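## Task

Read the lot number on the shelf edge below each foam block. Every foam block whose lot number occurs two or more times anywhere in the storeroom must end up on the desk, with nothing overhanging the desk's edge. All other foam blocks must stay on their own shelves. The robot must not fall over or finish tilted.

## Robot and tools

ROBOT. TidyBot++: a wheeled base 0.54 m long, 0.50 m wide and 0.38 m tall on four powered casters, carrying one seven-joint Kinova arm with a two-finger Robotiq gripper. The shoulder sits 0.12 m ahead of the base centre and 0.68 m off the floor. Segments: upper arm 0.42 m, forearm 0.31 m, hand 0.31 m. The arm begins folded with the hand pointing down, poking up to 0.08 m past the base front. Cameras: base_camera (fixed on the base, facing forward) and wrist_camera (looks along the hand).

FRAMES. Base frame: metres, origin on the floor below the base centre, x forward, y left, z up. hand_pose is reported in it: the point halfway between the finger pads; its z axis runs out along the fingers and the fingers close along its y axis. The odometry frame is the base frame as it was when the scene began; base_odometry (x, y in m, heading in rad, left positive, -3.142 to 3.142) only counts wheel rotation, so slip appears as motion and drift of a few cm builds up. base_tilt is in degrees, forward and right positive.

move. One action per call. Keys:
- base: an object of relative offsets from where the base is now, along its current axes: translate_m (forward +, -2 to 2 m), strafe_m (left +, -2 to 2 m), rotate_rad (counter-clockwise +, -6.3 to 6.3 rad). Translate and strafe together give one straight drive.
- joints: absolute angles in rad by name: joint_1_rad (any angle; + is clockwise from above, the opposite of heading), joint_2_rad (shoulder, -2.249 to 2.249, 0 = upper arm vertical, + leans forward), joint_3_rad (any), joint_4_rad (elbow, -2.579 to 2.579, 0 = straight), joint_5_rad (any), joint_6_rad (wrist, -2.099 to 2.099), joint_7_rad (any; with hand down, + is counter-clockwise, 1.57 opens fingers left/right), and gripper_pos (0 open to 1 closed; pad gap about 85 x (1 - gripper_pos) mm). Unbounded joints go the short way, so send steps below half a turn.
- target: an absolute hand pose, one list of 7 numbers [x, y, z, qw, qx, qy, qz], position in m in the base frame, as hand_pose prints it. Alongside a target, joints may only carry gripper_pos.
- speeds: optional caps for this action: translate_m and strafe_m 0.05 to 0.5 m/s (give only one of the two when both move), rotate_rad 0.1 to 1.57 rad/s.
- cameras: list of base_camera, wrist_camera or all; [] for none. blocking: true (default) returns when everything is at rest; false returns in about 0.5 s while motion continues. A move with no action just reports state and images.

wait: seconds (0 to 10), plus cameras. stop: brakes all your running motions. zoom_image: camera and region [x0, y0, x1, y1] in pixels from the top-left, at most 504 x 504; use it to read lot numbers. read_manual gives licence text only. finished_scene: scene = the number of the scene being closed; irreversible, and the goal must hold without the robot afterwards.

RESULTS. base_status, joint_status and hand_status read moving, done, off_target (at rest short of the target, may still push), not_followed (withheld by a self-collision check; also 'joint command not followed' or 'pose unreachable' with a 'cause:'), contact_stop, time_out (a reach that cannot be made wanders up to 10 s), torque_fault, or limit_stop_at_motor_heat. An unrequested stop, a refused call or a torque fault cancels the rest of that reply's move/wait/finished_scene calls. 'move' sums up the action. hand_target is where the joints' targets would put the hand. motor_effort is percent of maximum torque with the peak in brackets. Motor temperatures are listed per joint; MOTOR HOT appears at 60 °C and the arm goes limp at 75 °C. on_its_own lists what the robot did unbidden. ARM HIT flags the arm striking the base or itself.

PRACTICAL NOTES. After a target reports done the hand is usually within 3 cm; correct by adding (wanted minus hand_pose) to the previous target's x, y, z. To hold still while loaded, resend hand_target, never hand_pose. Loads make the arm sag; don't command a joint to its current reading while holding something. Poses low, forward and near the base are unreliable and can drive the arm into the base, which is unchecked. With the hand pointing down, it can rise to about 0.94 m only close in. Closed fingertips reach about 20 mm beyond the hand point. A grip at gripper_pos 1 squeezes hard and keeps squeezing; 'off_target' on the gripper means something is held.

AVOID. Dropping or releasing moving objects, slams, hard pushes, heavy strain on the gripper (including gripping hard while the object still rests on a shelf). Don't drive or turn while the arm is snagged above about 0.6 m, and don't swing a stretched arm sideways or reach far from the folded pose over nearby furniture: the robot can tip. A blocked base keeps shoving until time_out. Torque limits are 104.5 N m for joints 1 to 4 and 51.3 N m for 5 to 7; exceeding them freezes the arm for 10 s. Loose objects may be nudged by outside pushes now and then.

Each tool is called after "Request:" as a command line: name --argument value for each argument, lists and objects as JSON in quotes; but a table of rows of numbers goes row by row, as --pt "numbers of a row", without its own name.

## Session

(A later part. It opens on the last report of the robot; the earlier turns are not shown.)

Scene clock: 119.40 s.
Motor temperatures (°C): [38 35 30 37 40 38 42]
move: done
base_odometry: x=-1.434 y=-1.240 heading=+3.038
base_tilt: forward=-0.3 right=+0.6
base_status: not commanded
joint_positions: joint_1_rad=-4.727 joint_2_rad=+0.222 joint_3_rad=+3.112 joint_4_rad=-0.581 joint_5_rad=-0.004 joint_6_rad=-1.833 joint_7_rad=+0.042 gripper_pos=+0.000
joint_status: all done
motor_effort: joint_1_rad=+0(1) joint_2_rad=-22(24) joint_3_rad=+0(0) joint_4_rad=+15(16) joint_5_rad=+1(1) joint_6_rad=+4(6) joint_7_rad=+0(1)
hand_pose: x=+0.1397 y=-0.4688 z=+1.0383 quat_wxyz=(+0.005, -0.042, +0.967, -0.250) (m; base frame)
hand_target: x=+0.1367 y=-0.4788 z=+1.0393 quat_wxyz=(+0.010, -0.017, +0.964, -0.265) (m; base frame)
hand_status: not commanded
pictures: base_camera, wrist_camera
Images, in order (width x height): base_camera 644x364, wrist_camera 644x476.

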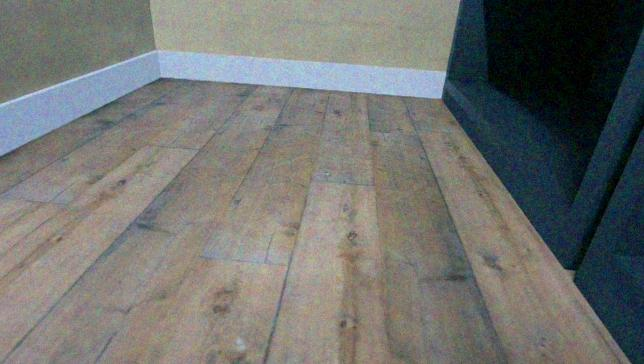

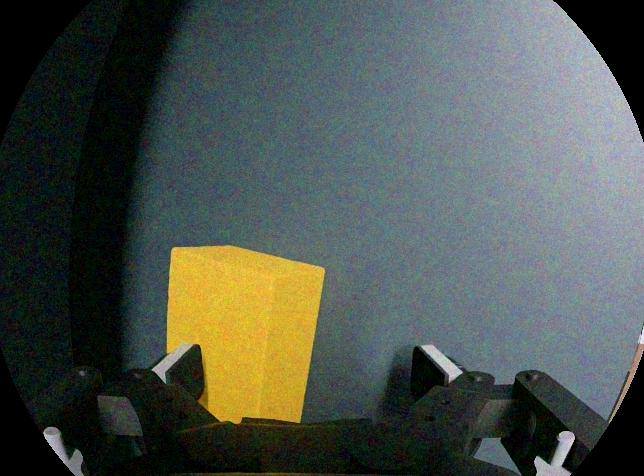

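Request:
move --joints '{"joint_6_rad":-1.66}'

Scene clock: 120.13 s.
Motor temperatures (°C): [38 35 30 37 40 38 42]
move: done
base_odometry: x=-1.434 y=-1.240 heading=+3.038
base_tilt: forward=-0.3 right=+0.6
base_status: not commanded
joint_positions: joint_1_rad=-4.727 joint_2_rad=+0.220 joint_3_rad=+3.112 joint_4_rad=-0.583 joint_5_rad=-0.004 joint_6_rad=-1.696 joint_7_rad=+0.042 gripper_pos=+0.000
joint_status: all done
motor_effort: joint_1_rad=+0(1) joint_2_rad=-23(24) joint_3_rad=+0(0) joint_4_rad=+15(16) joint_5_rad=+1(1) joint_6_rad=+5(6) joint_7_rad=+0(1)
hand_pose: x=+0.1412 y=-0.5037 z=+1.0615 quat_wxyz=(+0.005, -0.040, +0.948, -0.316) (m; base frame)
hand_target: x=+0.1377 y=-0.5096 z=+1.0603 quat_wxyz=(+0.011, -0.017, +0.946, -0.323) (m; base frame)
hand_status: not commanded
pictures: base_camera, wrist_camera
Images, in order (width x height): base_camera 644x364, wrist_camera 644x476.

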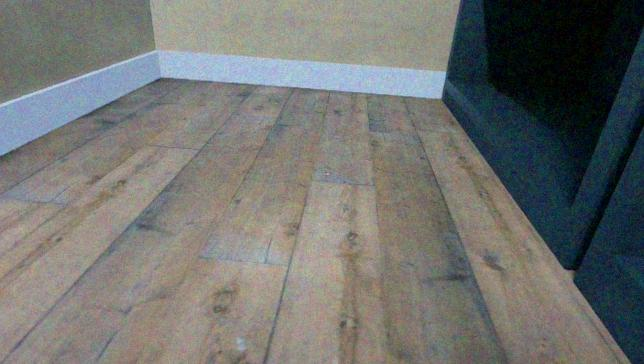

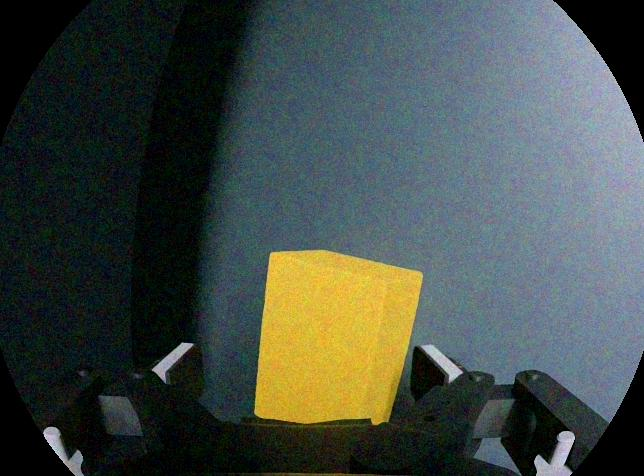

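Request:
move --joints '{"joint_2_rad":0.17,"joint_4_rad":-0.793,"joint_6_rad":-1.54}'

Scene clock: 121.50 s.
Motor temperatures (°C): [38 35 30 37 40 38 42]
move: done
base_odometry: x=-1.434 y=-1.240 heading=+3.038
base_tilt: forward=-0.3 right=+0.6
base_status: not commanded
joint_positions: joint_1_rad=-4.727 joint_2_rad=+0.173 joint_3_rad=+3.112 joint_4_rad=-0.760 joint_5_rad=-0.004 joint_6_rad=-1.595 joint_7_rad=+0.042 gripper_pos=+0.000
joint_status: all done
motor_effort: joint_1_rad=+0(1) joint_2_rad=-21(24) joint_3_rad=+0(0) joint_4_rad=+16(18) joint_5_rad=+1(1) joint_6_rad=+5(6) joint_7_rad=+0(0)
hand_pose: x=+0.1420 y=-0.5031 z=+1.0290 quat_wxyz=(+0.005, -0.041, +0.952, -0.302) (m; base frame)
hand_target: x=+0.1386 y=-0.5141 z=+1.0262 quat_wxyz=(+0.010, -0.017, +0.949, -0.314) (m; base frame)
hand_status: not commanded
pictures: base_camera, wrist_camera
Images, in order (width x height): base_camera 644x364, wrist_camera 644x476.

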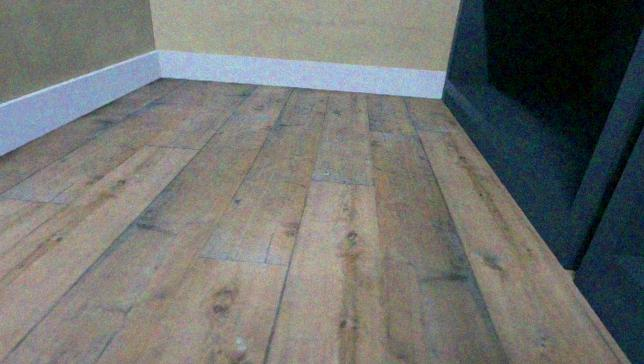

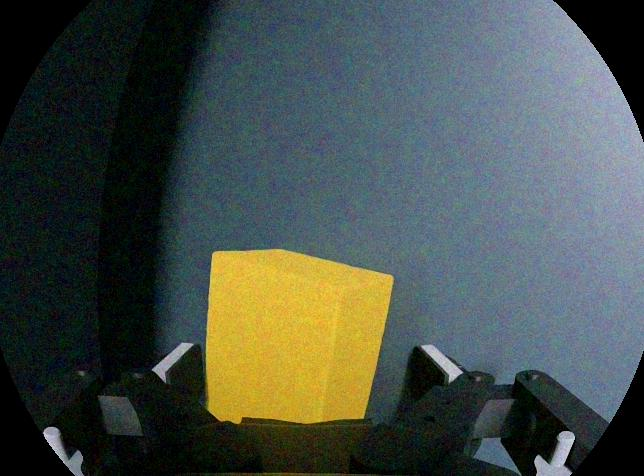

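Request:
move --joints '{"joint_2_rad":0.155,"joint_4_rad":-0.87,"joint_6_rad":-1.43}'

Request:
move --joints '{"gripper_pos":0.65}'

Scene clock: 122.50 s.
Motor temperatures (°C): [38 35 30 37 40 38 42]
move: off_target
base_odometry: x=-1.434 y=-1.240 heading=+3.038
base_tilt: forward=-0.3 right=+0.6
base_status: not commanded
joint_positions: joint_1_rad=-4.727 joint_2_rad=+0.147 joint_3_rad=+3.112 joint_4_rad=-0.831 joint_5_rad=-0.004 joint_6_rad=-1.483 joint_7_rad=+0.042 gripper_pos=+0.000
joint_status: joint_4_rad off_target (ended at -0.831, target -0.870); the others done
motor_effort: joint_1_rad=+0(1) joint_2_rad=-20(22) joint_3_rad=+0(0) joint_4_rad=+16(17) joint_5_rad=+1(1) joint_6_rad=+5(6) joint_7_rad=+0(1)
hand_pose: x=+0.1429 y=-0.5174 z=+1.0316 quat_wxyz=(+0.005, -0.040, +0.942, -0.334) (m; base frame)
hand_target: x=+0.1394 y=-0.5302 z=+1.0201 quat_wxyz=(+0.010, -0.017, +0.941, -0.337) (m; base frame)
hand_status: not commanded
pictures: base_camera, wrist_camera
Images, in order (width x height): base_camera 644x364, wrist_camera 644x476.

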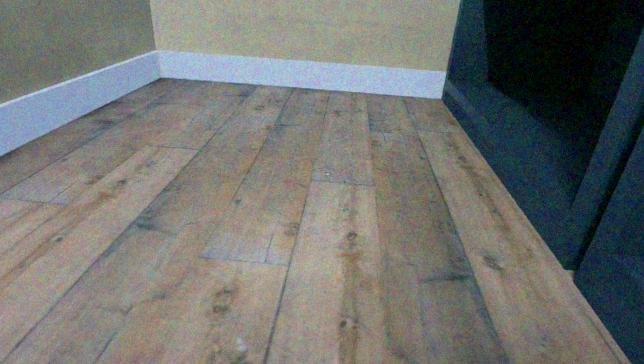

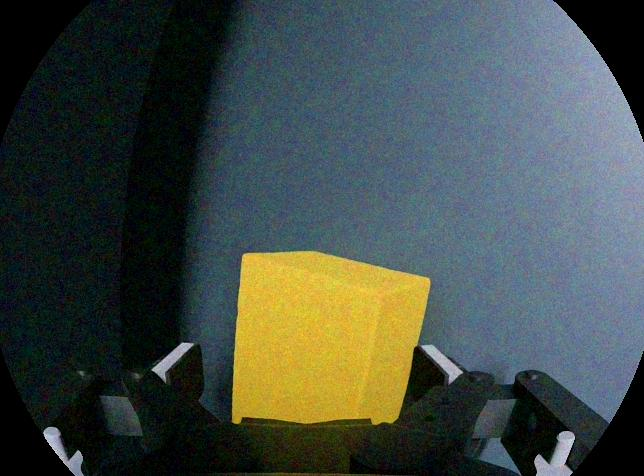

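Scene clock: 123.43 s.
Motor temperatures (°C): [38 35 30 37 40 38 42]
move: done
base_odometry: x=-1.434 y=-1.240 heading=+3.038
base_tilt: forward=-0.3 right=+0.6
base_status: not commanded
joint_positions: joint_1_rad=-4.727 joint_2_rad=+0.127 joint_3_rad=+3.112 joint_4_rad=-0.834 joint_5_rad=-0.004 joint_6_rad=-1.470 joint_7_rad=+0.042 gripper_pos=+0.648
joint_status: all done
motor_effort: joint_1_rad=-1(1) joint_2_rad=-17(21) joint_3_rad=+0(1) joint_4_rad=+14(17) joint_5_rad=+1(1) joint_6_rad=+4(6) joint_7_rad=+0(1)
hand_pose: x=+0.1429 y=-0.5131 z=+1.0437 quat_wxyz=(+0.004, -0.040, +0.936, -0.348) (m; base frame)
hand_target: x=+0.1394 y=-0.5302 z=+1.0201 quat_wxyz=(+0.010, -0.017, +0.941, -0.337) (m; base frame)
hand_status: not commanded
pictures: base_camera, wrist_camera
Images, in order (width x height): base_camera 644x364, wrist_camera 644x476.

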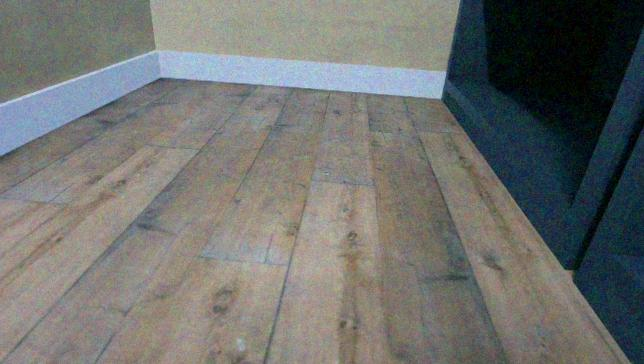

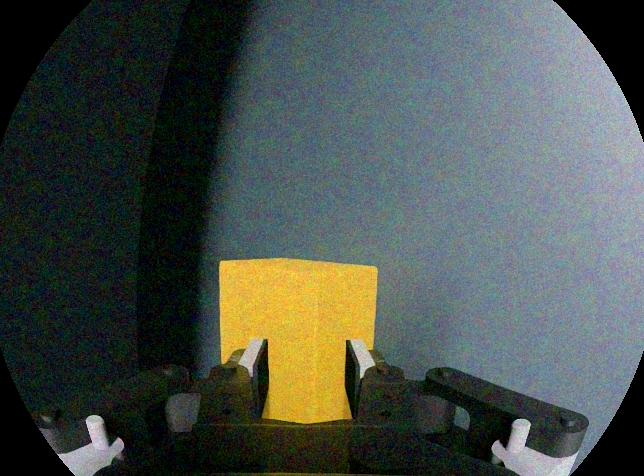

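Request:
move --joints '{"joint_2_rad":0.25,"joint_4_rad":-0.6,"joint_6_rad":-1.58}'

Scene clock: 124.90 s.
Motor temperatures (°C): [38 35 30 37 40 38 42]
move: done
base_odometry: x=-1.434 y=-1.240 heading=+3.038
base_tilt: forward=-0.3 right=+0.6
base_status: not commanded
joint_positions: joint_1_rad=-4.727 joint_2_rad=+0.224 joint_3_rad=+3.112 joint_4_rad=-0.615 joint_5_rad=-0.004 joint_6_rad=-1.531 joint_7_rad=+0.042 gripper_pos=+0.650
joint_status: all done
motor_effort: joint_1_rad=-1(1) joint_2_rad=-25(26) joint_3_rad=+0(0) joint_4_rad=+16(19) joint_5_rad=+1(1) joint_6_rad=+7(7) joint_7_rad=+0(0)
hand_pose: x=+0.1427 y=-0.5434 z=+1.0790 quat_wxyz=(+0.005, -0.039, +0.926, -0.376) (m; base frame)
hand_target: x=+0.1384 y=-0.5429 z=+1.0614 quat_wxyz=(+0.012, -0.016, +0.937, -0.348) (m; base frame)
hand_status: not commanded
pictures: base_camera, wrist_camera
Images, in order (width x height): base_camera 644x364, wrist_camera 644x476.

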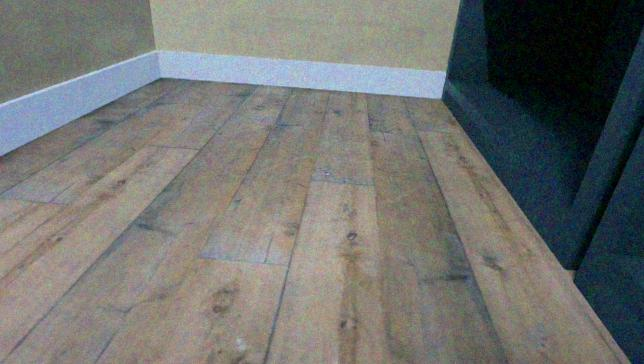

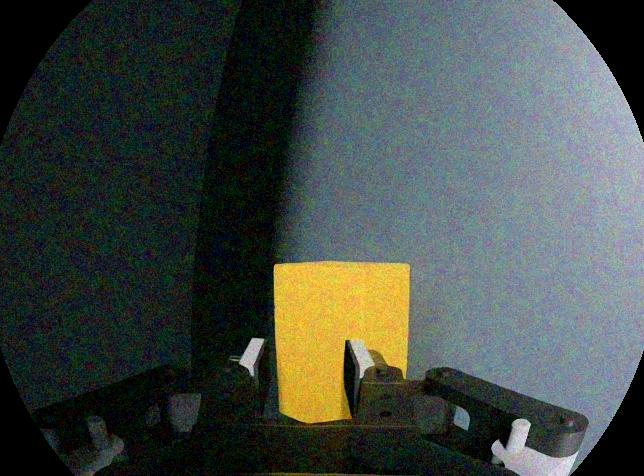

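Request:
move --joints '{"gripper_pos":0.0}' --cameras '[]'

Request:
move --joints '{"joint_2_rad":0.155,"joint_4_rad":-0.87,"joint_6_rad":-1.43}'

Request:
move --joints '{"gripper_pos":0.38}' --cameras '["wrist_camera"]'

Request:
move --joints '{"joint_2_rad":0.09,"joint_4_rad":-0.775,"joint_6_rad":-1.78}'

Scene clock: 131.37 s.
Motor temperatures (°C): [38 35 30 37 40 38 42]
move: done
base_odometry: x=-1.434 y=-1.240 heading=+3.038
base_tilt: forward=-0.4 right=+0.6
base_status: not commanded
joint_positions: joint_1_rad=-4.727 joint_2_rad=+0.224 joint_3_rad=+3.112 joint_4_rad=-0.615 joint_5_rad=-0.004 joint_6_rad=-1.531 joint_7_rad=+0.042 gripper_pos=+0.000
joint_status: all done
motor_effort: joint_1_rad=+0(1) joint_2_rad=-24(25) joint_3_rad=+0(0) joint_4_rad=+17(17) joint_5_rad=+0(1) joint_6_rad=+6(7) joint_7_rad=+0(0)
hand_pose: x=+0.1427 y=-0.5433 z=+1.0790 quat_wxyz=(+0.005, -0.039, +0.926, -0.376) (m; base frame)
hand_target: x=+0.1384 y=-0.5429 z=+1.0614 quat_wxyz=(+0.012, -0.016, +0.937, -0.348) (m; base frame)
hand_status: not commanded
pictures: none
No camera images: "cameras" was empty.

Scene clock: 132.70 s.
Motor temperatures (°C): [38 35 30 37 40 38 42]
move: off_target
base_odometry: x=-1.434 y=-1.240 heading=+3.038
base_tilt: forward=-0.3 right=+0.6
base_status: not commanded
joint_positions: joint_1_rad=-4.727 joint_2_rad=+0.152 joint_3_rad=+3.112 joint_4_rad=-0.830 joint_5_rad=-0.004 joint_6_rad=-1.471 joint_7_rad=+0.042 gripper_pos=+0.000
joint_status: joint_4_rad off_target (ended at -0.830, target -0.870); the others done
motor_effort: joint_1_rad=+0(1) joint_2_rad=-21(25) joint_3_rad=+0(0) joint_4_rad=+16(18) joint_5_rad=+1(1) joint_6_rad=+4(7) joint_7_rad=+0(1)
hand_pose: x=+0.1431 y=-0.5223 z=+1.0320 quat_wxyz=(+0.005, -0.040, +0.940, -0.338) (m; base frame)
hand_target: x=+0.1394 y=-0.5302 z=+1.0200 quat_wxyz=(+0.010, -0.017, +0.941, -0.336) (m; base frame)
hand_status: not commanded
pictures: base_camera, wrist_camera
Images, in order (width x height): base_camera 644x364, wrist_camera 644x476.

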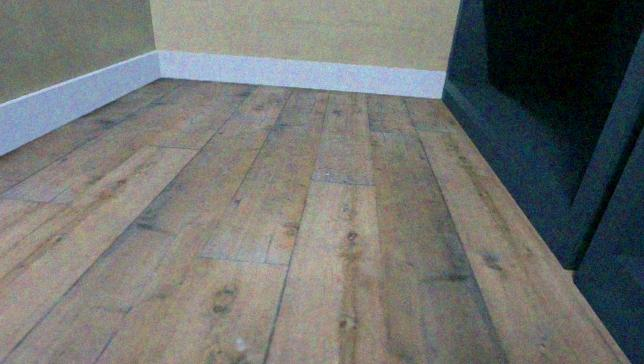

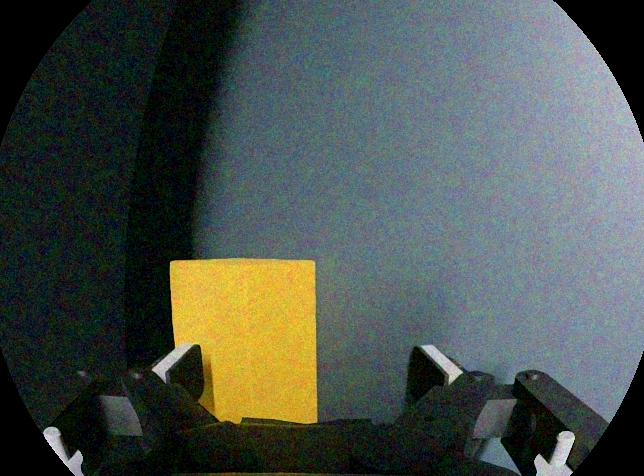

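Scene clock: 133.80 s.
Motor temperatures (°C): [38 35 30 37 40 37 42]
move: done
base_odometry: x=-1.434 y=-1.240 heading=+3.038
base_tilt: forward=-0.3 right=+0.6
base_status: not commanded
joint_positions: joint_1_rad=-4.727 joint_2_rad=+0.146 joint_3_rad=+3.112 joint_4_rad=-0.838 joint_5_rad=-0.004 joint_6_rad=-1.456 joint_7_rad=+0.042 gripper_pos=+0.380
joint_status: all done
motor_effort: joint_1_rad=+0(1) joint_2_rad=-21(22) joint_3_rad=+0(0) joint_4_rad=+16(17) joint_5_rad=+1(1) joint_6_rad=+4(6) joint_7_rad=+0(0)
hand_pose: x=+0.1432 y=-0.5230 z=+1.0350 quat_wxyz=(+0.005, -0.040, +0.938, -0.344) (m; base frame)
hand_target: x=+0.1394 y=-0.5302 z=+1.0200 quat_wxyz=(+0.010, -0.017, +0.941, -0.336) (m; base frame)
hand_status: not commanded
pictures: wrist_camera
Images, in order (width x height): wrist_camera 644x476.

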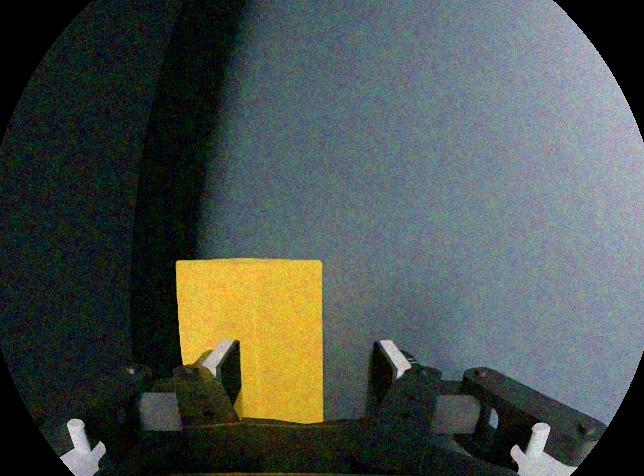

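Scene clock: 134.77 s.
Motor temperatures (°C): [38 35 30 37 40 37 42]
move: done
base_odometry: x=-1.434 y=-1.240 heading=+3.038
base_tilt: forward=-0.3 right=+0.6
base_status: not commanded
joint_positions: joint_1_rad=-4.727 joint_2_rad=+0.087 joint_3_rad=+3.112 joint_4_rad=-0.789 joint_5_rad=-0.004 joint_6_rad=-1.741 joint_7_rad=+0.042 gripper_pos=+0.380
joint_status: all done
motor_effort: joint_1_rad=+0(2) joint_2_rad=-18(23) joint_3_rad=+0(2) joint_4_rad=+15(17) joint_5_rad=+1(1) joint_6_rad=+4(6) joint_7_rad=+0(0)
hand_pose: x=+0.1396 y=-0.4331 z=+1.0326 quat_wxyz=(+0.003, -0.042, +0.965, -0.259) (m; base frame)
hand_target: x=+0.1363 y=-0.4247 z=+1.0311 quat_wxyz=(+0.008, -0.018, +0.969, -0.246) (m; base frame)
hand_status: not commanded
pictures: base_camera, wrist_camera
Images, in order (width x height): base_camera 644x364, wrist_camera 644x476.

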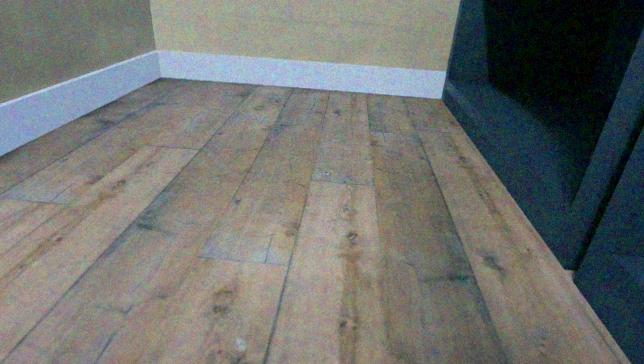

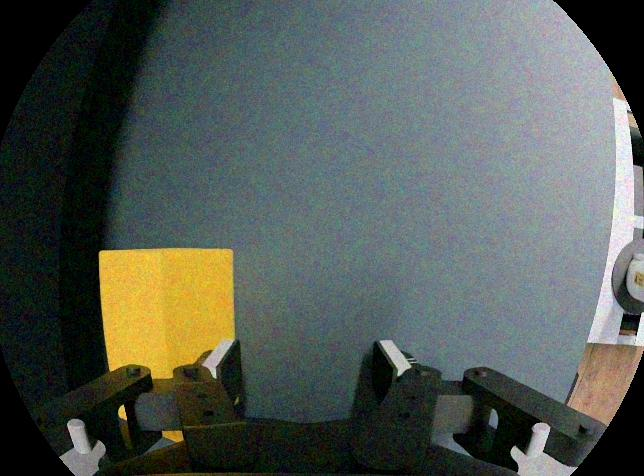

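Request:
move --joints '{"joint_2_rad":0.335,"joint_4_rad":-0.26,"joint_6_rad":-1.85,"gripper_pos":1.0}' --cameras '[]'

Request:
move --joints '{"joint_2_rad":0.38,"joint_4_rad":-0.45,"joint_6_rad":-1.57}' --cameras '["wrist_camera"]'

Request:
move --joints '{"joint_2_rad":0.298,"joint_4_rad":-0.69,"joint_6_rad":-1.39}' --cameras '["wrist_camera"]'

Request:
move --joints '{"joint_2_rad":0.095,"joint_4_rad":-0.85,"joint_6_rad":-1.61}' --cameras '["wrist_camera"]'

Scene clock: 137.23 s.
Motor temperatures (°C): [38 35 30 37 40 37 42]
move: done
base_odometry: x=-1.434 y=-1.240 heading=+3.038
base_tilt: forward=-0.3 right=+0.6
base_status: not commanded
joint_positions: joint_1_rad=-4.727 joint_2_rad=+0.310 joint_3_rad=+3.112 joint_4_rad=-0.279 joint_5_rad=-0.004 joint_6_rad=-1.800 joint_7_rad=+0.042 gripper_pos=+0.999
joint_status: all done
motor_effort: joint_1_rad=-1(1) joint_2_rad=-24(25) joint_3_rad=+0(0) joint_4_rad=+14(17) joint_5_rad=+1(1) joint_6_rad=+6(7) joint_7_rad=+0(1)
hand_pose: x=+0.1395 y=-0.5151 z=+1.1166 quat_wxyz=(+0.006, -0.039, +0.929, -0.367) (m; base frame)
hand_target: x=+0.1356 y=-0.5136 z=+1.1009 quat_wxyz=(+0.012, -0.016, +0.940, -0.341) (m; base frame)
hand_status: not commanded
pictures: none
No camera images: "cameras" was empty.

Scene clock: 138.47 s.
Motor temperatures (°C): [38 35 30 37 40 37 42]
move: done
base_odometry: x=-1.434 y=-1.240 heading=+3.038
base_tilt: forward=-0.3 right=+0.6
base_status: not commanded
joint_positions: joint_1_rad=-4.727 joint_2_rad=+0.368 joint_3_rad=+3.112 joint_4_rad=-0.427 joint_5_rad=-0.004 joint_6_rad=-1.624 joint_7_rad=+0.042 gripper_pos=+0.999
joint_status: all done
motor_effort: joint_1_rad=+0(1) joint_2_rad=-28(32) joint_3_rad=+0(0) joint_4_rad=+15(18) joint_5_rad=+1(1) joint_6_rad=+6(7) joint_7_rad=+0(0)
hand_pose: x=+0.1419 y=-0.5805 z=+1.0614 quat_wxyz=(+0.007, -0.038, +0.935, -0.354) (m; base frame)
hand_target: x=+0.1383 y=-0.5976 z=+1.0554 quat_wxyz=(+0.013, -0.015, +0.932, -0.362) (m; base frame)
hand_status: not commanded
pictures: wrist_camera
Images, in order (width x height): wrist_camera 644x476.

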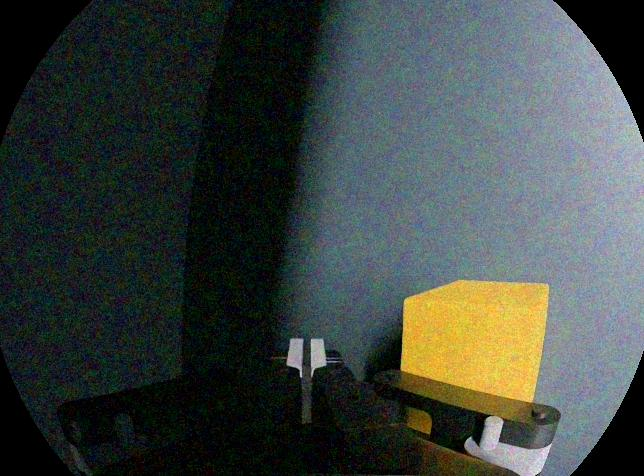

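Scene clock: 140.00 s.
Motor temperatures (°C): [38 35 30 37 40 37 42]
move: off_target
base_odometry: x=-1.434 y=-1.240 heading=+3.038
base_tilt: forward=-0.4 right=+0.6
base_status: not commanded
joint_positions: joint_1_rad=-4.725 joint_2_rad=+0.279 joint_3_rad=+3.112 joint_4_rad=-0.641 joint_5_rad=-0.004 joint_6_rad=-1.428 joint_7_rad=+0.042 gripper_pos=+0.999
joint_status: joint_4_rad off_target (ended at -0.641, target -0.690); the others done
motor_effort: joint_1_rad=-3(3) joint_2_rad=-23(28) joint_3_rad=-2(2) joint_4_rad=+13(17) joint_5_rad=-1(1) joint_6_rad=+3(7) joint_7_rad=-1(1)
hand_pose: x=+0.1428 y=-0.5869 z=+1.0589 quat_wxyz=(+0.006, -0.037, +0.921, -0.387) (m; base frame)
hand_target: x=+0.1399 y=-0.6005 z=+1.0324 quat_wxyz=(+0.013, -0.015, +0.928, -0.372) (m; base frame)
hand_status: not commanded
pictures: wrist_camera
Images, in order (width x height): wrist_camera 644x476.

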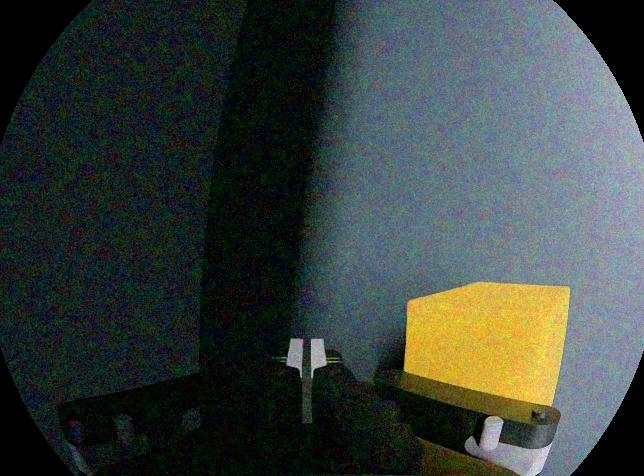

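Scene clock: 141.20 s.
Motor temperatures (°C): [38 35 30 37 40 37 42]
move: done
base_odometry: x=-1.434 y=-1.240 heading=+3.038
base_tilt: forward=-0.3 right=+0.6
base_status: not commanded
joint_positions: joint_1_rad=-4.725 joint_2_rad=+0.086 joint_3_rad=+3.112 joint_4_rad=-0.815 joint_5_rad=-0.004 joint_6_rad=-1.564 joint_7_rad=+0.041 gripper_pos=+0.999
joint_status: all done
motor_effort: joint_1_rad=+0(3) joint_2_rad=-18(25) joint_3_rad=+0(2) joint_4_rad=+15(17) joint_5_rad=+1(1) joint_6_rad=+5(6) joint_7_rad=+0(1)
hand_pose: x=+0.1409 y=-0.4766 z=+1.0534 quat_wxyz=(+0.003, -0.040, +0.943, -0.332) (m; base frame)
hand_target: x=+0.1378 y=-0.4663 z=+1.0256 quat_wxyz=(+0.009, -0.018, +0.957, -0.289) (m; base frame)
hand_status: not commanded
pictures: wrist_camera
Images, in order (width x height): wrist_camera 644x476.

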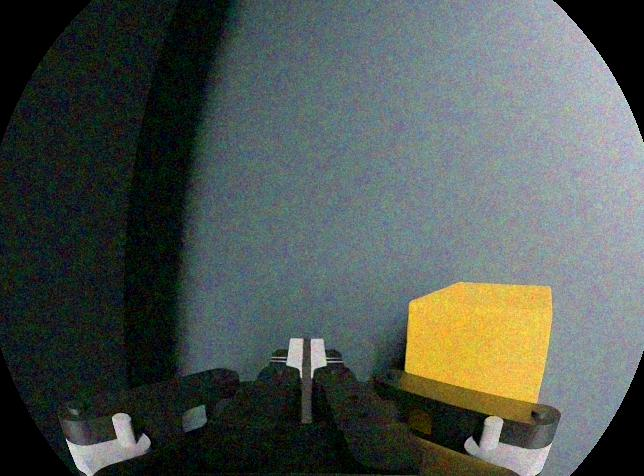

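Request:
move --joints '{"joint_2_rad":-0.02,"joint_4_rad":-0.983,"joint_6_rad":-1.59}' --cameras '["wrist_camera"]'

Request:
move --joints '{"joint_2_rad":0.18,"joint_4_rad":-0.45,"joint_6_rad":-1.8}' --cameras '[]'

Request:
move --joints '{"gripper_pos":0,"joint_2_rad":0.15,"joint_4_rad":-0.46,"joint_6_rad":-2.08}' --cameras '["wrist_camera"]'

Scene clock: 142.60 s.
Motor temperatures (°C): [38 35 30 37 40 37 42]
move: off_target
base_odometry: x=-1.434 y=-1.240 heading=+3.038
base_tilt: forward=-0.3 right=+0.6
base_status: not commanded
joint_positions: joint_1_rad=-4.725 joint_2_rad=-0.030 joint_3_rad=+3.112 joint_4_rad=-0.937 joint_5_rad=-0.004 joint_6_rad=-1.564 joint_7_rad=+0.041 gripper_pos=+0.999
joint_status: joint_4_rad off_target (ended at -0.937, target -0.983); the others done
motor_effort: joint_1_rad=+0(1) joint_2_rad=-13(19) joint_3_rad=+0(0) joint_4_rad=+13(16) joint_5_rad=+1(1) joint_6_rad=+2(5) joint_7_rad=+0(0)
hand_pose: x=+0.1401 y=-0.4276 z=+1.0520 quat_wxyz=(+0.002, -0.040, +0.944, -0.329) (m; base frame)
hand_target: x=+0.1373 y=-0.4218 z=+1.0231 quat_wxyz=(+0.007, -0.018, +0.957, -0.290) (m; base frame)
hand_status: not commanded
pictures: wrist_camera
Images, in order (width x height): wrist_camera 644x476.

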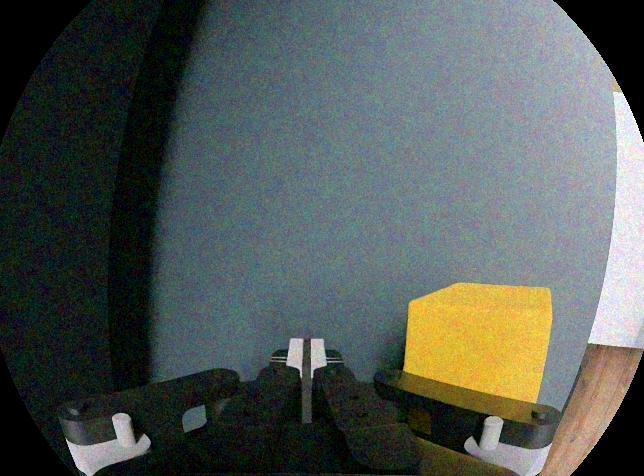

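Scene clock: 144.33 s.
Motor temperatures (°C): [38 35 30 37 40 37 42]
move: done
base_odometry: x=-1.434 y=-1.240 heading=+3.038
base_tilt: forward=-0.3 right=+0.6
base_status: not commanded
joint_positions: joint_1_rad=-4.725 joint_2_rad=+0.153 joint_3_rad=+3.112 joint_4_rad=-0.468 joint_5_rad=-0.004 joint_6_rad=-1.749 joint_7_rad=+0.041 gripper_pos=+0.999
joint_status: all done
motor_effort: joint_1_rad=+0(1) joint_2_rad=-19(19) joint_3_rad=+0(1) joint_4_rad=+14(18) joint_5_rad=+1(1) joint_6_rad=+6(7) joint_7_rad=+0(0)
hand_pose: x=+0.1391 y=-0.4635 z=+1.1301 quat_wxyz=(+0.004, -0.039, +0.926, -0.376) (m; base frame)
hand_target: x=+0.1362 y=-0.4631 z=+1.1142 quat_wxyz=(+0.011, -0.017, +0.937, -0.348) (m; base frame)
hand_status: not commanded
pictures: none
No camera images: "cameras" was empty.

Scene clock: 145.43 s.
Motor temperatures (°C): [38 35 30 37 40 37 42]
move: done
base_odometry: x=-1.434 y=-1.240 heading=+3.038
base_tilt: forward=-0.3 right=+0.6
base_status: not commanded
joint_positions: joint_1_rad=-4.725 joint_2_rad=+0.144 joint_3_rad=+3.112 joint_4_rad=-0.457 joint_5_rad=-0.004 joint_6_rad=-2.045 joint_7_rad=+0.041 gripper_pos=+0.000
joint_status: all done
motor_effort: joint_1_rad=+0(1) joint_2_rad=-16(20) joint_3_rad=+0(1) joint_4_rad=+12(14) joint_5_rad=+1(1) joint_6_rad=+4(6) joint_7_rad=+0(0)
hand_pose: x=+0.1360 y=-0.3852 z=+1.0839 quat_wxyz=(+0.004, -0.041, +0.969, -0.245) (m; base frame)
hand_target: x=+0.1336 y=-0.3782 z=+1.0755 quat_wxyz=(+0.008, -0.019, +0.974, -0.224) (m; base frame)
hand_status: not commanded
pictures: wrist_camera
Images, in order (width x height): wrist_camera 644x476.

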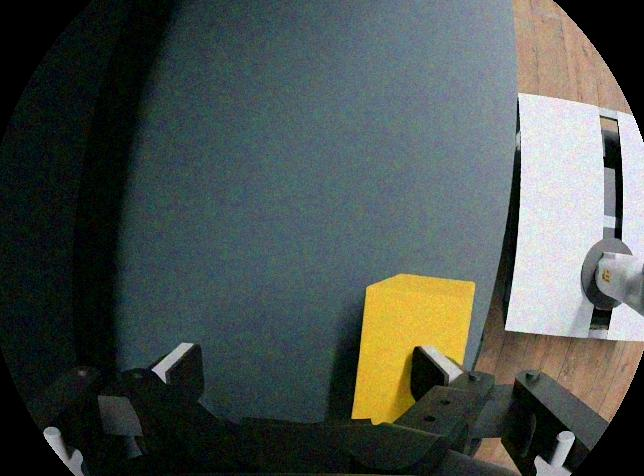

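Request:
move --joints '{"joint_2_rad":0.23,"joint_4_rad":-0.38,"joint_6_rad":-2.07}' --cameras '["wrist_camera"]'

Scene clock: 146.93 s.
Motor temperatures (°C): [38 35 30 37 40 37 42]
move: done
base_odometry: x=-1.434 y=-1.240 heading=+3.038
base_tilt: forward=-0.3 right=+0.6
base_status: not commanded
joint_positions: joint_1_rad=-4.725 joint_2_rad=+0.205 joint_3_rad=+3.112 joint_4_rad=-0.383 joint_5_rad=-0.004 joint_6_rad=-2.045 joint_7_rad=+0.041 gripper_pos=+0.000
joint_status: all done
motor_effort: joint_1_rad=+0(1) joint_2_rad=-18(20) joint_3_rad=+0(0) joint_4_rad=+11(13) joint_5_rad=+1(1) joint_6_rad=+4(5) joint_7_rad=+0(1)
hand_pose: x=+0.1363 y=-0.4110 z=+1.0834 quat_wxyz=(+0.005, -0.041, +0.967, -0.251) (m; base frame)
hand_target: x=+0.1338 y=-0.4140 z=+1.0706 quat_wxyz=(+0.009, -0.018, +0.973, -0.229) (m; base frame)
hand_status: not commanded
pictures: wrist_camera
Images, in order (width x height): wrist_camera 644x476.

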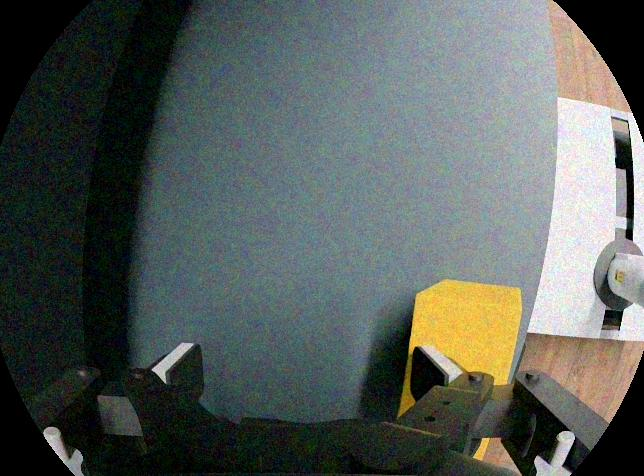

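Request:
move --joints '{"joint_2_rad":0.24,"joint_4_rad":-0.50,"joint_6_rad":-2.06}' --cameras '["wrist_camera"]'

Scene clock: 148.10 s.
Motor temperatures (°C): [38 35 30 37 40 37 42]
move: off_target
base_odometry: x=-1.434 y=-1.240 heading=+3.038
base_tilt: forward=-0.3 right=+0.6
base_status: not commanded
joint_positions: joint_1_rad=-4.725 joint_2_rad=+0.188 joint_3_rad=+3.112 joint_4_rad=-0.419 joint_5_rad=-0.004 joint_6_rad=-2.034 joint_7_rad=+0.041 gripper_pos=+0.000
joint_status: joint_2_rad off_target (ended at +0.188, target +0.240); joint_4_rad off_target (ended at -0.419, target -0.500); the others done
motor_effort: joint_1_rad=-2(2) joint_2_rad=-8(19) joint_3_rad=-1(1) joint_4_rad=+1(11) joint_5_rad=-1(1) joint_6_rad=-4(5) joint_7_rad=+0(1)
hand_pose: x=+0.1363 y=-0.4067 z=+1.0804 quat_wxyz=(+0.004, -0.041, +0.968, -0.248) (m; base frame)
hand_target: x=+0.1340 y=-0.4156 z=+1.0295 quat_wxyz=(+0.008, -0.018, +0.985, -0.170) (m; base frame)
hand_status: not commanded
pictures: wrist_camera
Images, in order (width x height): wrist_camera 644x476.

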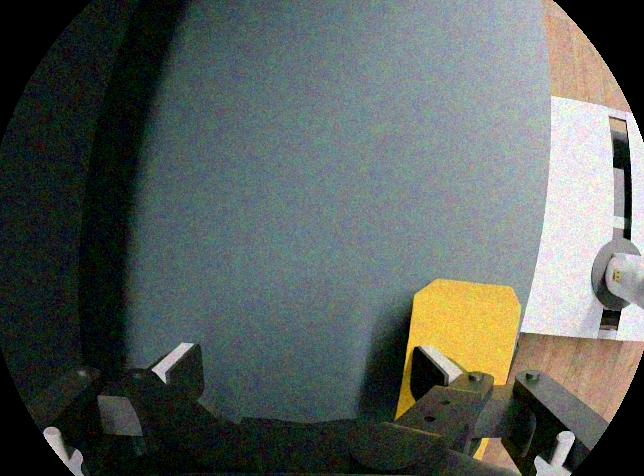

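Request:
move --joints '{"joint_2_rad":0.13,"joint_4_rad":-0.38,"joint_6_rad":-2.09}' --cameras '["wrist_camera"]'

Scene clock: 149.53 s.
Motor temperatures (°C): [38 35 30 37 40 37 42]
move: done
base_odometry: x=-1.434 y=-1.240 heading=+3.038
base_tilt: forward=-0.3 right=+0.6
base_status: not commanded
joint_positions: joint_1_rad=-4.725 joint_2_rad=+0.133 joint_3_rad=+3.112 joint_4_rad=-0.398 joint_5_rad=-0.004 joint_6_rad=-2.065 joint_7_rad=+0.041 gripper_pos=+0.000
joint_status: all done
motor_effort: joint_1_rad=-1(2) joint_2_rad=-16(20) joint_3_rad=+0(1) joint_4_rad=+12(12) joint_5_rad=+1(1) joint_6_rad=+5(6) joint_7_rad=+0(1)
hand_pose: x=+0.1357 y=-0.3760 z=+1.1037 quat_wxyz=(+0.004, -0.041, +0.962, -0.269) (m; base frame)
hand_target: x=+0.1333 y=-0.3678 z=+1.1067 quat_wxyz=(+0.008, -0.019, +0.963, -0.267) (m; base frame)
hand_status: not commanded
pictures: wrist_camera
Images, in order (width x height): wrist_camera 644x476.

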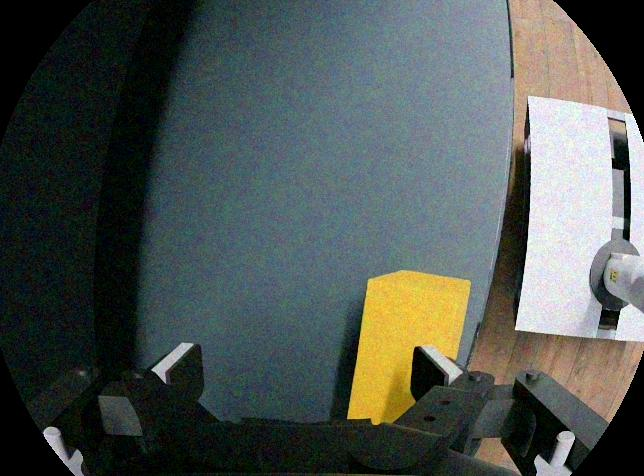

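Request:
move --joints '{"joint_2_rad":0.14,"joint_4_rad":-0.56,"joint_6_rad":-2.05}' --cameras '["wrist_camera"]'

Scene clock: 153.47 s.
Motor temperatures (°C): [38 35 30 37 40 37 42]
move: off_target
base_odometry: x=-1.434 y=-1.240 heading=+3.038
base_tilt: forward=-0.3 right=+0.6
base_status: not commanded
joint_positions: joint_1_rad=-4.725 joint_2_rad=+0.098 joint_3_rad=+3.112 joint_4_rad=-0.523 joint_5_rad=-0.004 joint_6_rad=-2.055 joint_7_rad=+0.041 gripper_pos=+0.000
joint_status: joint_2_rad off_target (ended at +0.098, target +0.140); the others done
motor_effort: joint_1_rad=+0(1) joint_2_rad=-9(17) joint_3_rad=+0(1) joint_4_rad=+7(12) joint_5_rad=+1(1) joint_6_rad=+2(5) joint_7_rad=+0(1)
hand_pose: x=+0.1357 y=-0.3628 z=+1.0780 quat_wxyz=(+0.003, -0.042, +0.972, -0.230) (m; base frame)
hand_target: x=+0.1338 y=-0.3794 z=+1.0512 quat_wxyz=(+0.007, -0.019, +0.981, -0.194) (m; base frame)
hand_status: not commanded
pictures: wrist_camera
Images, in order (width x height): wrist_camera 644x476.

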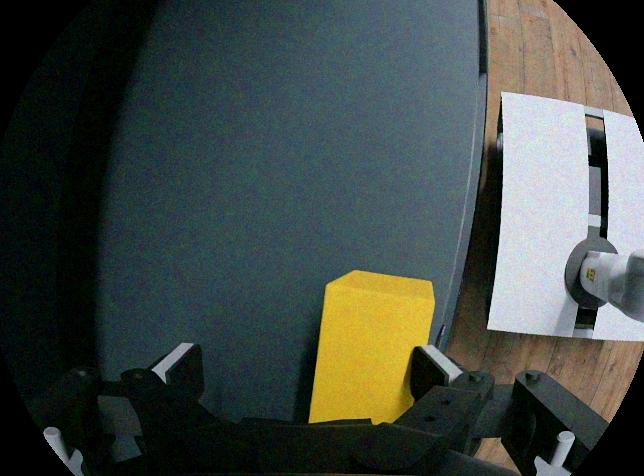

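Request:
move --joints '{"joint_2_rad":0.055,"joint_4_rad":-0.5,"joint_6_rad":-2.085}' --cameras '[]'

Request:
move --joints '{"joint_2_rad":0.055,"joint_4_rad":-0.64,"joint_6_rad":-2.0}' --cameras '["wrist_camera"]'

Scene clock: 154.67 s.
Motor temperatures (°C): [38 35 30 37 40 37 42]
move: done
base_odometry: x=-1.434 y=-1.240 heading=+3.038
base_tilt: forward=-0.3 right=+0.6
base_status: not commanded
joint_positions: joint_1_rad=-4.725 joint_2_rad=+0.063 joint_3_rad=+3.112 joint_4_rad=-0.517 joint_5_rad=-0.004 joint_6_rad=-2.059 joint_7_rad=+0.041 gripper_pos=+0.000
joint_status: all done
motor_effort: joint_1_rad=-1(1) joint_2_rad=-14(17) joint_3_rad=+0(0) joint_4_rad=+13(13) joint_5_rad=+1(1) joint_6_rad=+4(5) joint_7_rad=+0(1)
hand_pose: x=+0.1355 y=-0.3480 z=+1.0917 quat_wxyz=(+0.003, -0.042, +0.968, -0.248) (m; base frame)
hand_target: x=+0.1332 y=-0.3378 z=+1.0962 quat_wxyz=(+0.007, -0.019, +0.969, -0.248) (m; base frame)
hand_status: not commanded
pictures: none
No camera images: "cameras" was empty.

Scene clock: 155.70 s.
Motor temperatures (°C): [38 35 30 37 40 37 42]
move: done
base_odometry: x=-1.434 y=-1.240 heading=+3.038
base_tilt: forward=-0.3 right=+0.6
base_status: not commanded
joint_positions: joint_1_rad=-4.725 joint_2_rad=+0.060 joint_3_rad=+3.112 joint_4_rad=-0.616 joint_5_rad=-0.004 joint_6_rad=-2.044 joint_7_rad=+0.041 gripper_pos=+0.000
joint_status: all done
motor_effort: joint_1_rad=+0(1) joint_2_rad=-15(16) joint_3_rad=+0(0) joint_4_rad=+13(14) joint_5_rad=+1(1) joint_6_rad=+4(5) joint_7_rad=+0(1)
hand_pose: x=+0.1356 y=-0.3484 z=+1.0631 quat_wxyz=(+0.003, -0.042, +0.977, -0.209) (m; base frame)
hand_target: x=+0.1341 y=-0.3582 z=+1.0626 quat_wxyz=(+0.007, -0.019, +0.975, -0.221) (m; base frame)
hand_status: not commanded
pictures: wrist_camera
Images, in order (width x height): wrist_camera 644x476.

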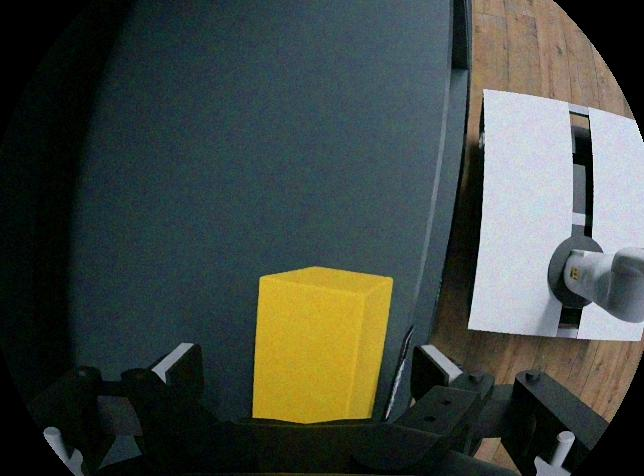

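Request:
move --joints '{"joint_2_rad":0.04,"joint_4_rad":-0.73,"joint_6_rad":-1.93}' --cameras '["wrist_camera"]'

Request:
move --joints '{"gripper_pos":0.55}' --cameras '["wrist_camera"]'

Scene clock: 156.77 s.
Motor temperatures (°C): [38 35 30 37 40 37 42]
move: done
base_odometry: x=-1.434 y=-1.240 heading=+3.038
base_tilt: forward=-0.3 right=+0.6
base_status: not commanded
joint_positions: joint_1_rad=-4.725 joint_2_rad=+0.049 joint_3_rad=+3.112 joint_4_rad=-0.704 joint_5_rad=-0.004 joint_6_rad=-1.984 joint_7_rad=+0.041 gripper_pos=+0.000
joint_status: all done
motor_effort: joint_1_rad=+0(1) joint_2_rad=-15(17) joint_3_rad=+0(0) joint_4_rad=+14(16) joint_5_rad=+1(1) joint_6_rad=+4(4) joint_7_rad=+0(1)
hand_pose: x=+0.1362 y=-0.3573 z=+1.0454 quat_wxyz=(+0.003, -0.042, +0.979, -0.201) (m; base frame)
hand_target: x=+0.1347 y=-0.3680 z=+1.0465 quat_wxyz=(+0.006, -0.019, +0.976, -0.219) (m; base frame)
hand_status: not commanded
pictures: wrist_camera
Images, in order (width x height): wrist_camera 644x476.

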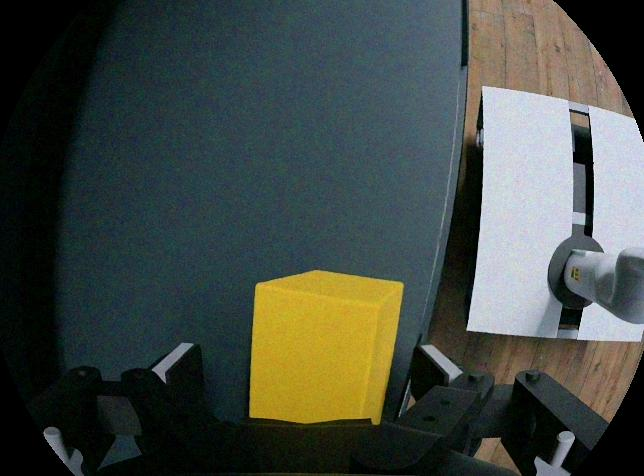

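Scene clock: 157.73 s.
Motor temperatures (°C): [38 35 30 37 40 37 42]
move: done
base_odometry: x=-1.434 y=-1.240 heading=+3.038
base_tilt: forward=-0.3 right=+0.6
base_status: not commanded
joint_positions: joint_1_rad=-4.725 joint_2_rad=+0.041 joint_3_rad=+3.112 joint_4_rad=-0.706 joint_5_rad=-0.004 joint_6_rad=-1.980 joint_7_rad=+0.041 gripper_pos=+0.529
joint_status: all done
motor_effort: joint_1_rad=+0(1) joint_2_rad=-15(16) joint_3_rad=+0(0) joint_4_rad=+13(15) joint_5_rad=+1(1) joint_6_rad=+4(4) joint_7_rad=+0(0)
hand_pose: x=+0.1362 y=-0.3555 z=+1.0476 quat_wxyz=(+0.003, -0.042, +0.978, -0.205) (m; base frame)
hand_target: x=+0.1347 y=-0.3680 z=+1.0465 quat_wxyz=(+0.006, -0.019, +0.976, -0.219) (m; base frame)
hand_status: not commanded
pictures: wrist_camera
Images, in order (width x height): wrist_camera 644x476.

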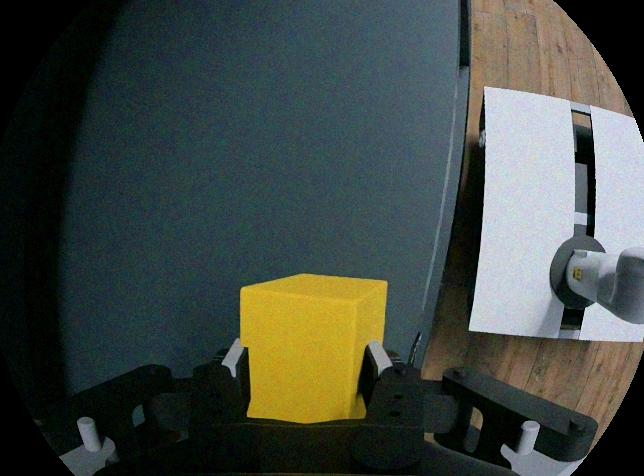

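Request:
move --joints '{"gripper_pos":0.7}' --cameras '[]'

Request:
move --joints '{"joint_2_rad":0.04,"joint_4_rad":-0.52,"joint_6_rad":-2.0}' --cameras '["wrist_camera"]'

Request:
move --joints '{"joint_2_rad":-0.2,"joint_4_rad":-0.7,"joint_6_rad":-1.95}'

Scene clock: 158.53 s.
Motor temperatures (°C): [38 35 30 37 40 37 42]
move: off_target
base_odometry: x=-1.434 y=-1.240 heading=+3.038
base_tilt: forward=-0.3 right=+0.6
base_status: not commanded
joint_positions: joint_1_rad=-4.725 joint_2_rad=+0.041 joint_3_rad=+3.112 joint_4_rad=-0.706 joint_5_rad=-0.004 joint_6_rad=-1.980 joint_7_rad=+0.041 gripper_pos=+0.533
joint_status: gripper_pos off_target (ended at +0.533, target +0.700)
motor_effort: joint_1_rad=+0(0) joint_2_rad=-14(15) joint_3_rad=+0(0) joint_4_rad=+13(14) joint_5_rad=+1(1) joint_6_rad=+3(4) joint_7_rad=+0(1)
hand_pose: x=+0.1362 y=-0.3556 z=+1.0476 quat_wxyz=(+0.003, -0.042, +0.978, -0.205) (m; base frame)
hand_target: x=+0.1347 y=-0.3680 z=+1.0465 quat_wxyz=(+0.006, -0.019, +0.976, -0.219) (m; base frame)
hand_status: not commanded
pictures: none
No camera images: "cameras" was empty.

Scene clock: 159.73 s.
Motor temperatures (°C): [38 35 30 37 40 37 42]
move: done
base_odometry: x=-1.434 y=-1.240 heading=+3.038
base_tilt: forward=-0.3 right=+0.6
base_status: not commanded
joint_positions: joint_1_rad=-4.725 joint_2_rad=+0.040 joint_3_rad=+3.112 joint_4_rad=-0.536 joint_5_rad=-0.004 joint_6_rad=-1.980 joint_7_rad=+0.041 gripper_pos=+0.533
joint_status: all done
motor_effort: joint_1_rad=+0(1) joint_2_rad=-14(16) joint_3_rad=+0(0) joint_4_rad=+12(15) joint_5_rad=+1(1) joint_6_rad=+5(5) joint_7_rad=-1(1)
hand_pose: x=+0.1363 y=-0.3591 z=+1.1065 quat_wxyz=(+0.002, -0.041, +0.957, -0.289) (m; base frame)
hand_target: x=+0.1340 y=-0.3542 z=+1.1085 quat_wxyz=(+0.007, -0.019, +0.958, -0.287) (m; base frame)
hand_status: not commanded
pictures: wrist_camera
Images, in order (width x height): wrist_camera 644x476.

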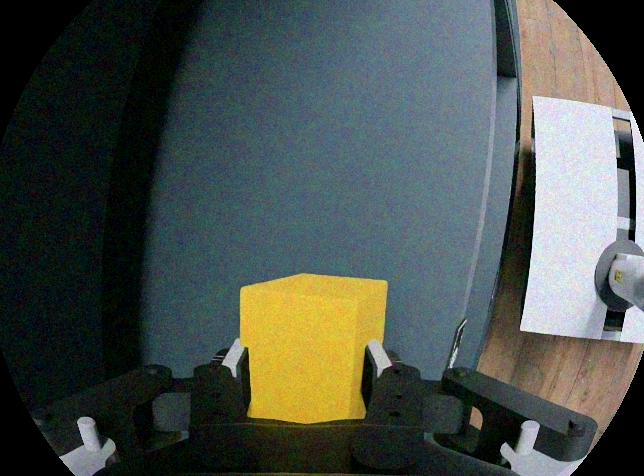

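Scene clock: 161.30 s.
Motor temperatures (°C): [38 35 30 37 40 37 42]
move: done
base_odometry: x=-1.434 y=-1.240 heading=+3.038
base_tilt: forward=-0.3 right=+0.6
base_status: not commanded
joint_positions: joint_1_rad=-4.725 joint_2_rad=-0.205 joint_3_rad=+3.112 joint_4_rad=-0.673 joint_5_rad=-0.004 joint_6_rad=-1.980 joint_7_rad=+0.041 gripper_pos=+0.533
joint_status: all done
motor_effort: joint_1_rad=+0(1) joint_2_rad=-4(16) joint_3_rad=+1(1) joint_4_rad=+11(14) joint_5_rad=+1(1) joint_6_rad=+6(7) joint_7_rad=+0(1)
hand_pose: x=+0.1349 y=-0.2545 z=+1.1349 quat_wxyz=(-0.001, -0.041, +0.940, -0.340) (m; base frame)
hand_target: x=+0.1337 y=-0.2650 z=+1.1302 quat_wxyz=(+0.005, -0.019, +0.941, -0.339) (m; base frame)
hand_status: not commanded
pictures: base_camera, wrist_camera
Images, in order (width x height): base_camera 644x364, wrist_camera 644x476.

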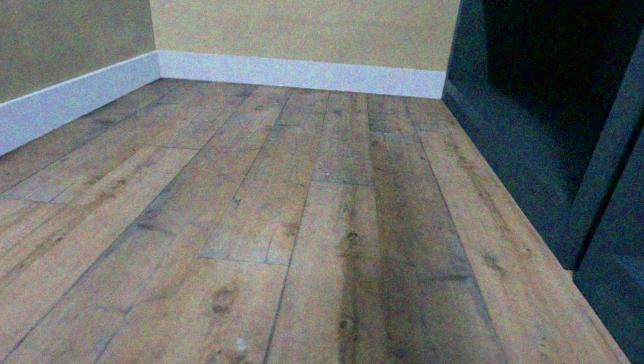

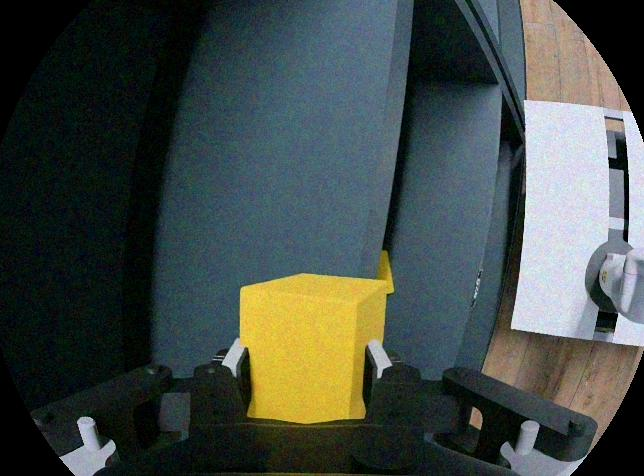

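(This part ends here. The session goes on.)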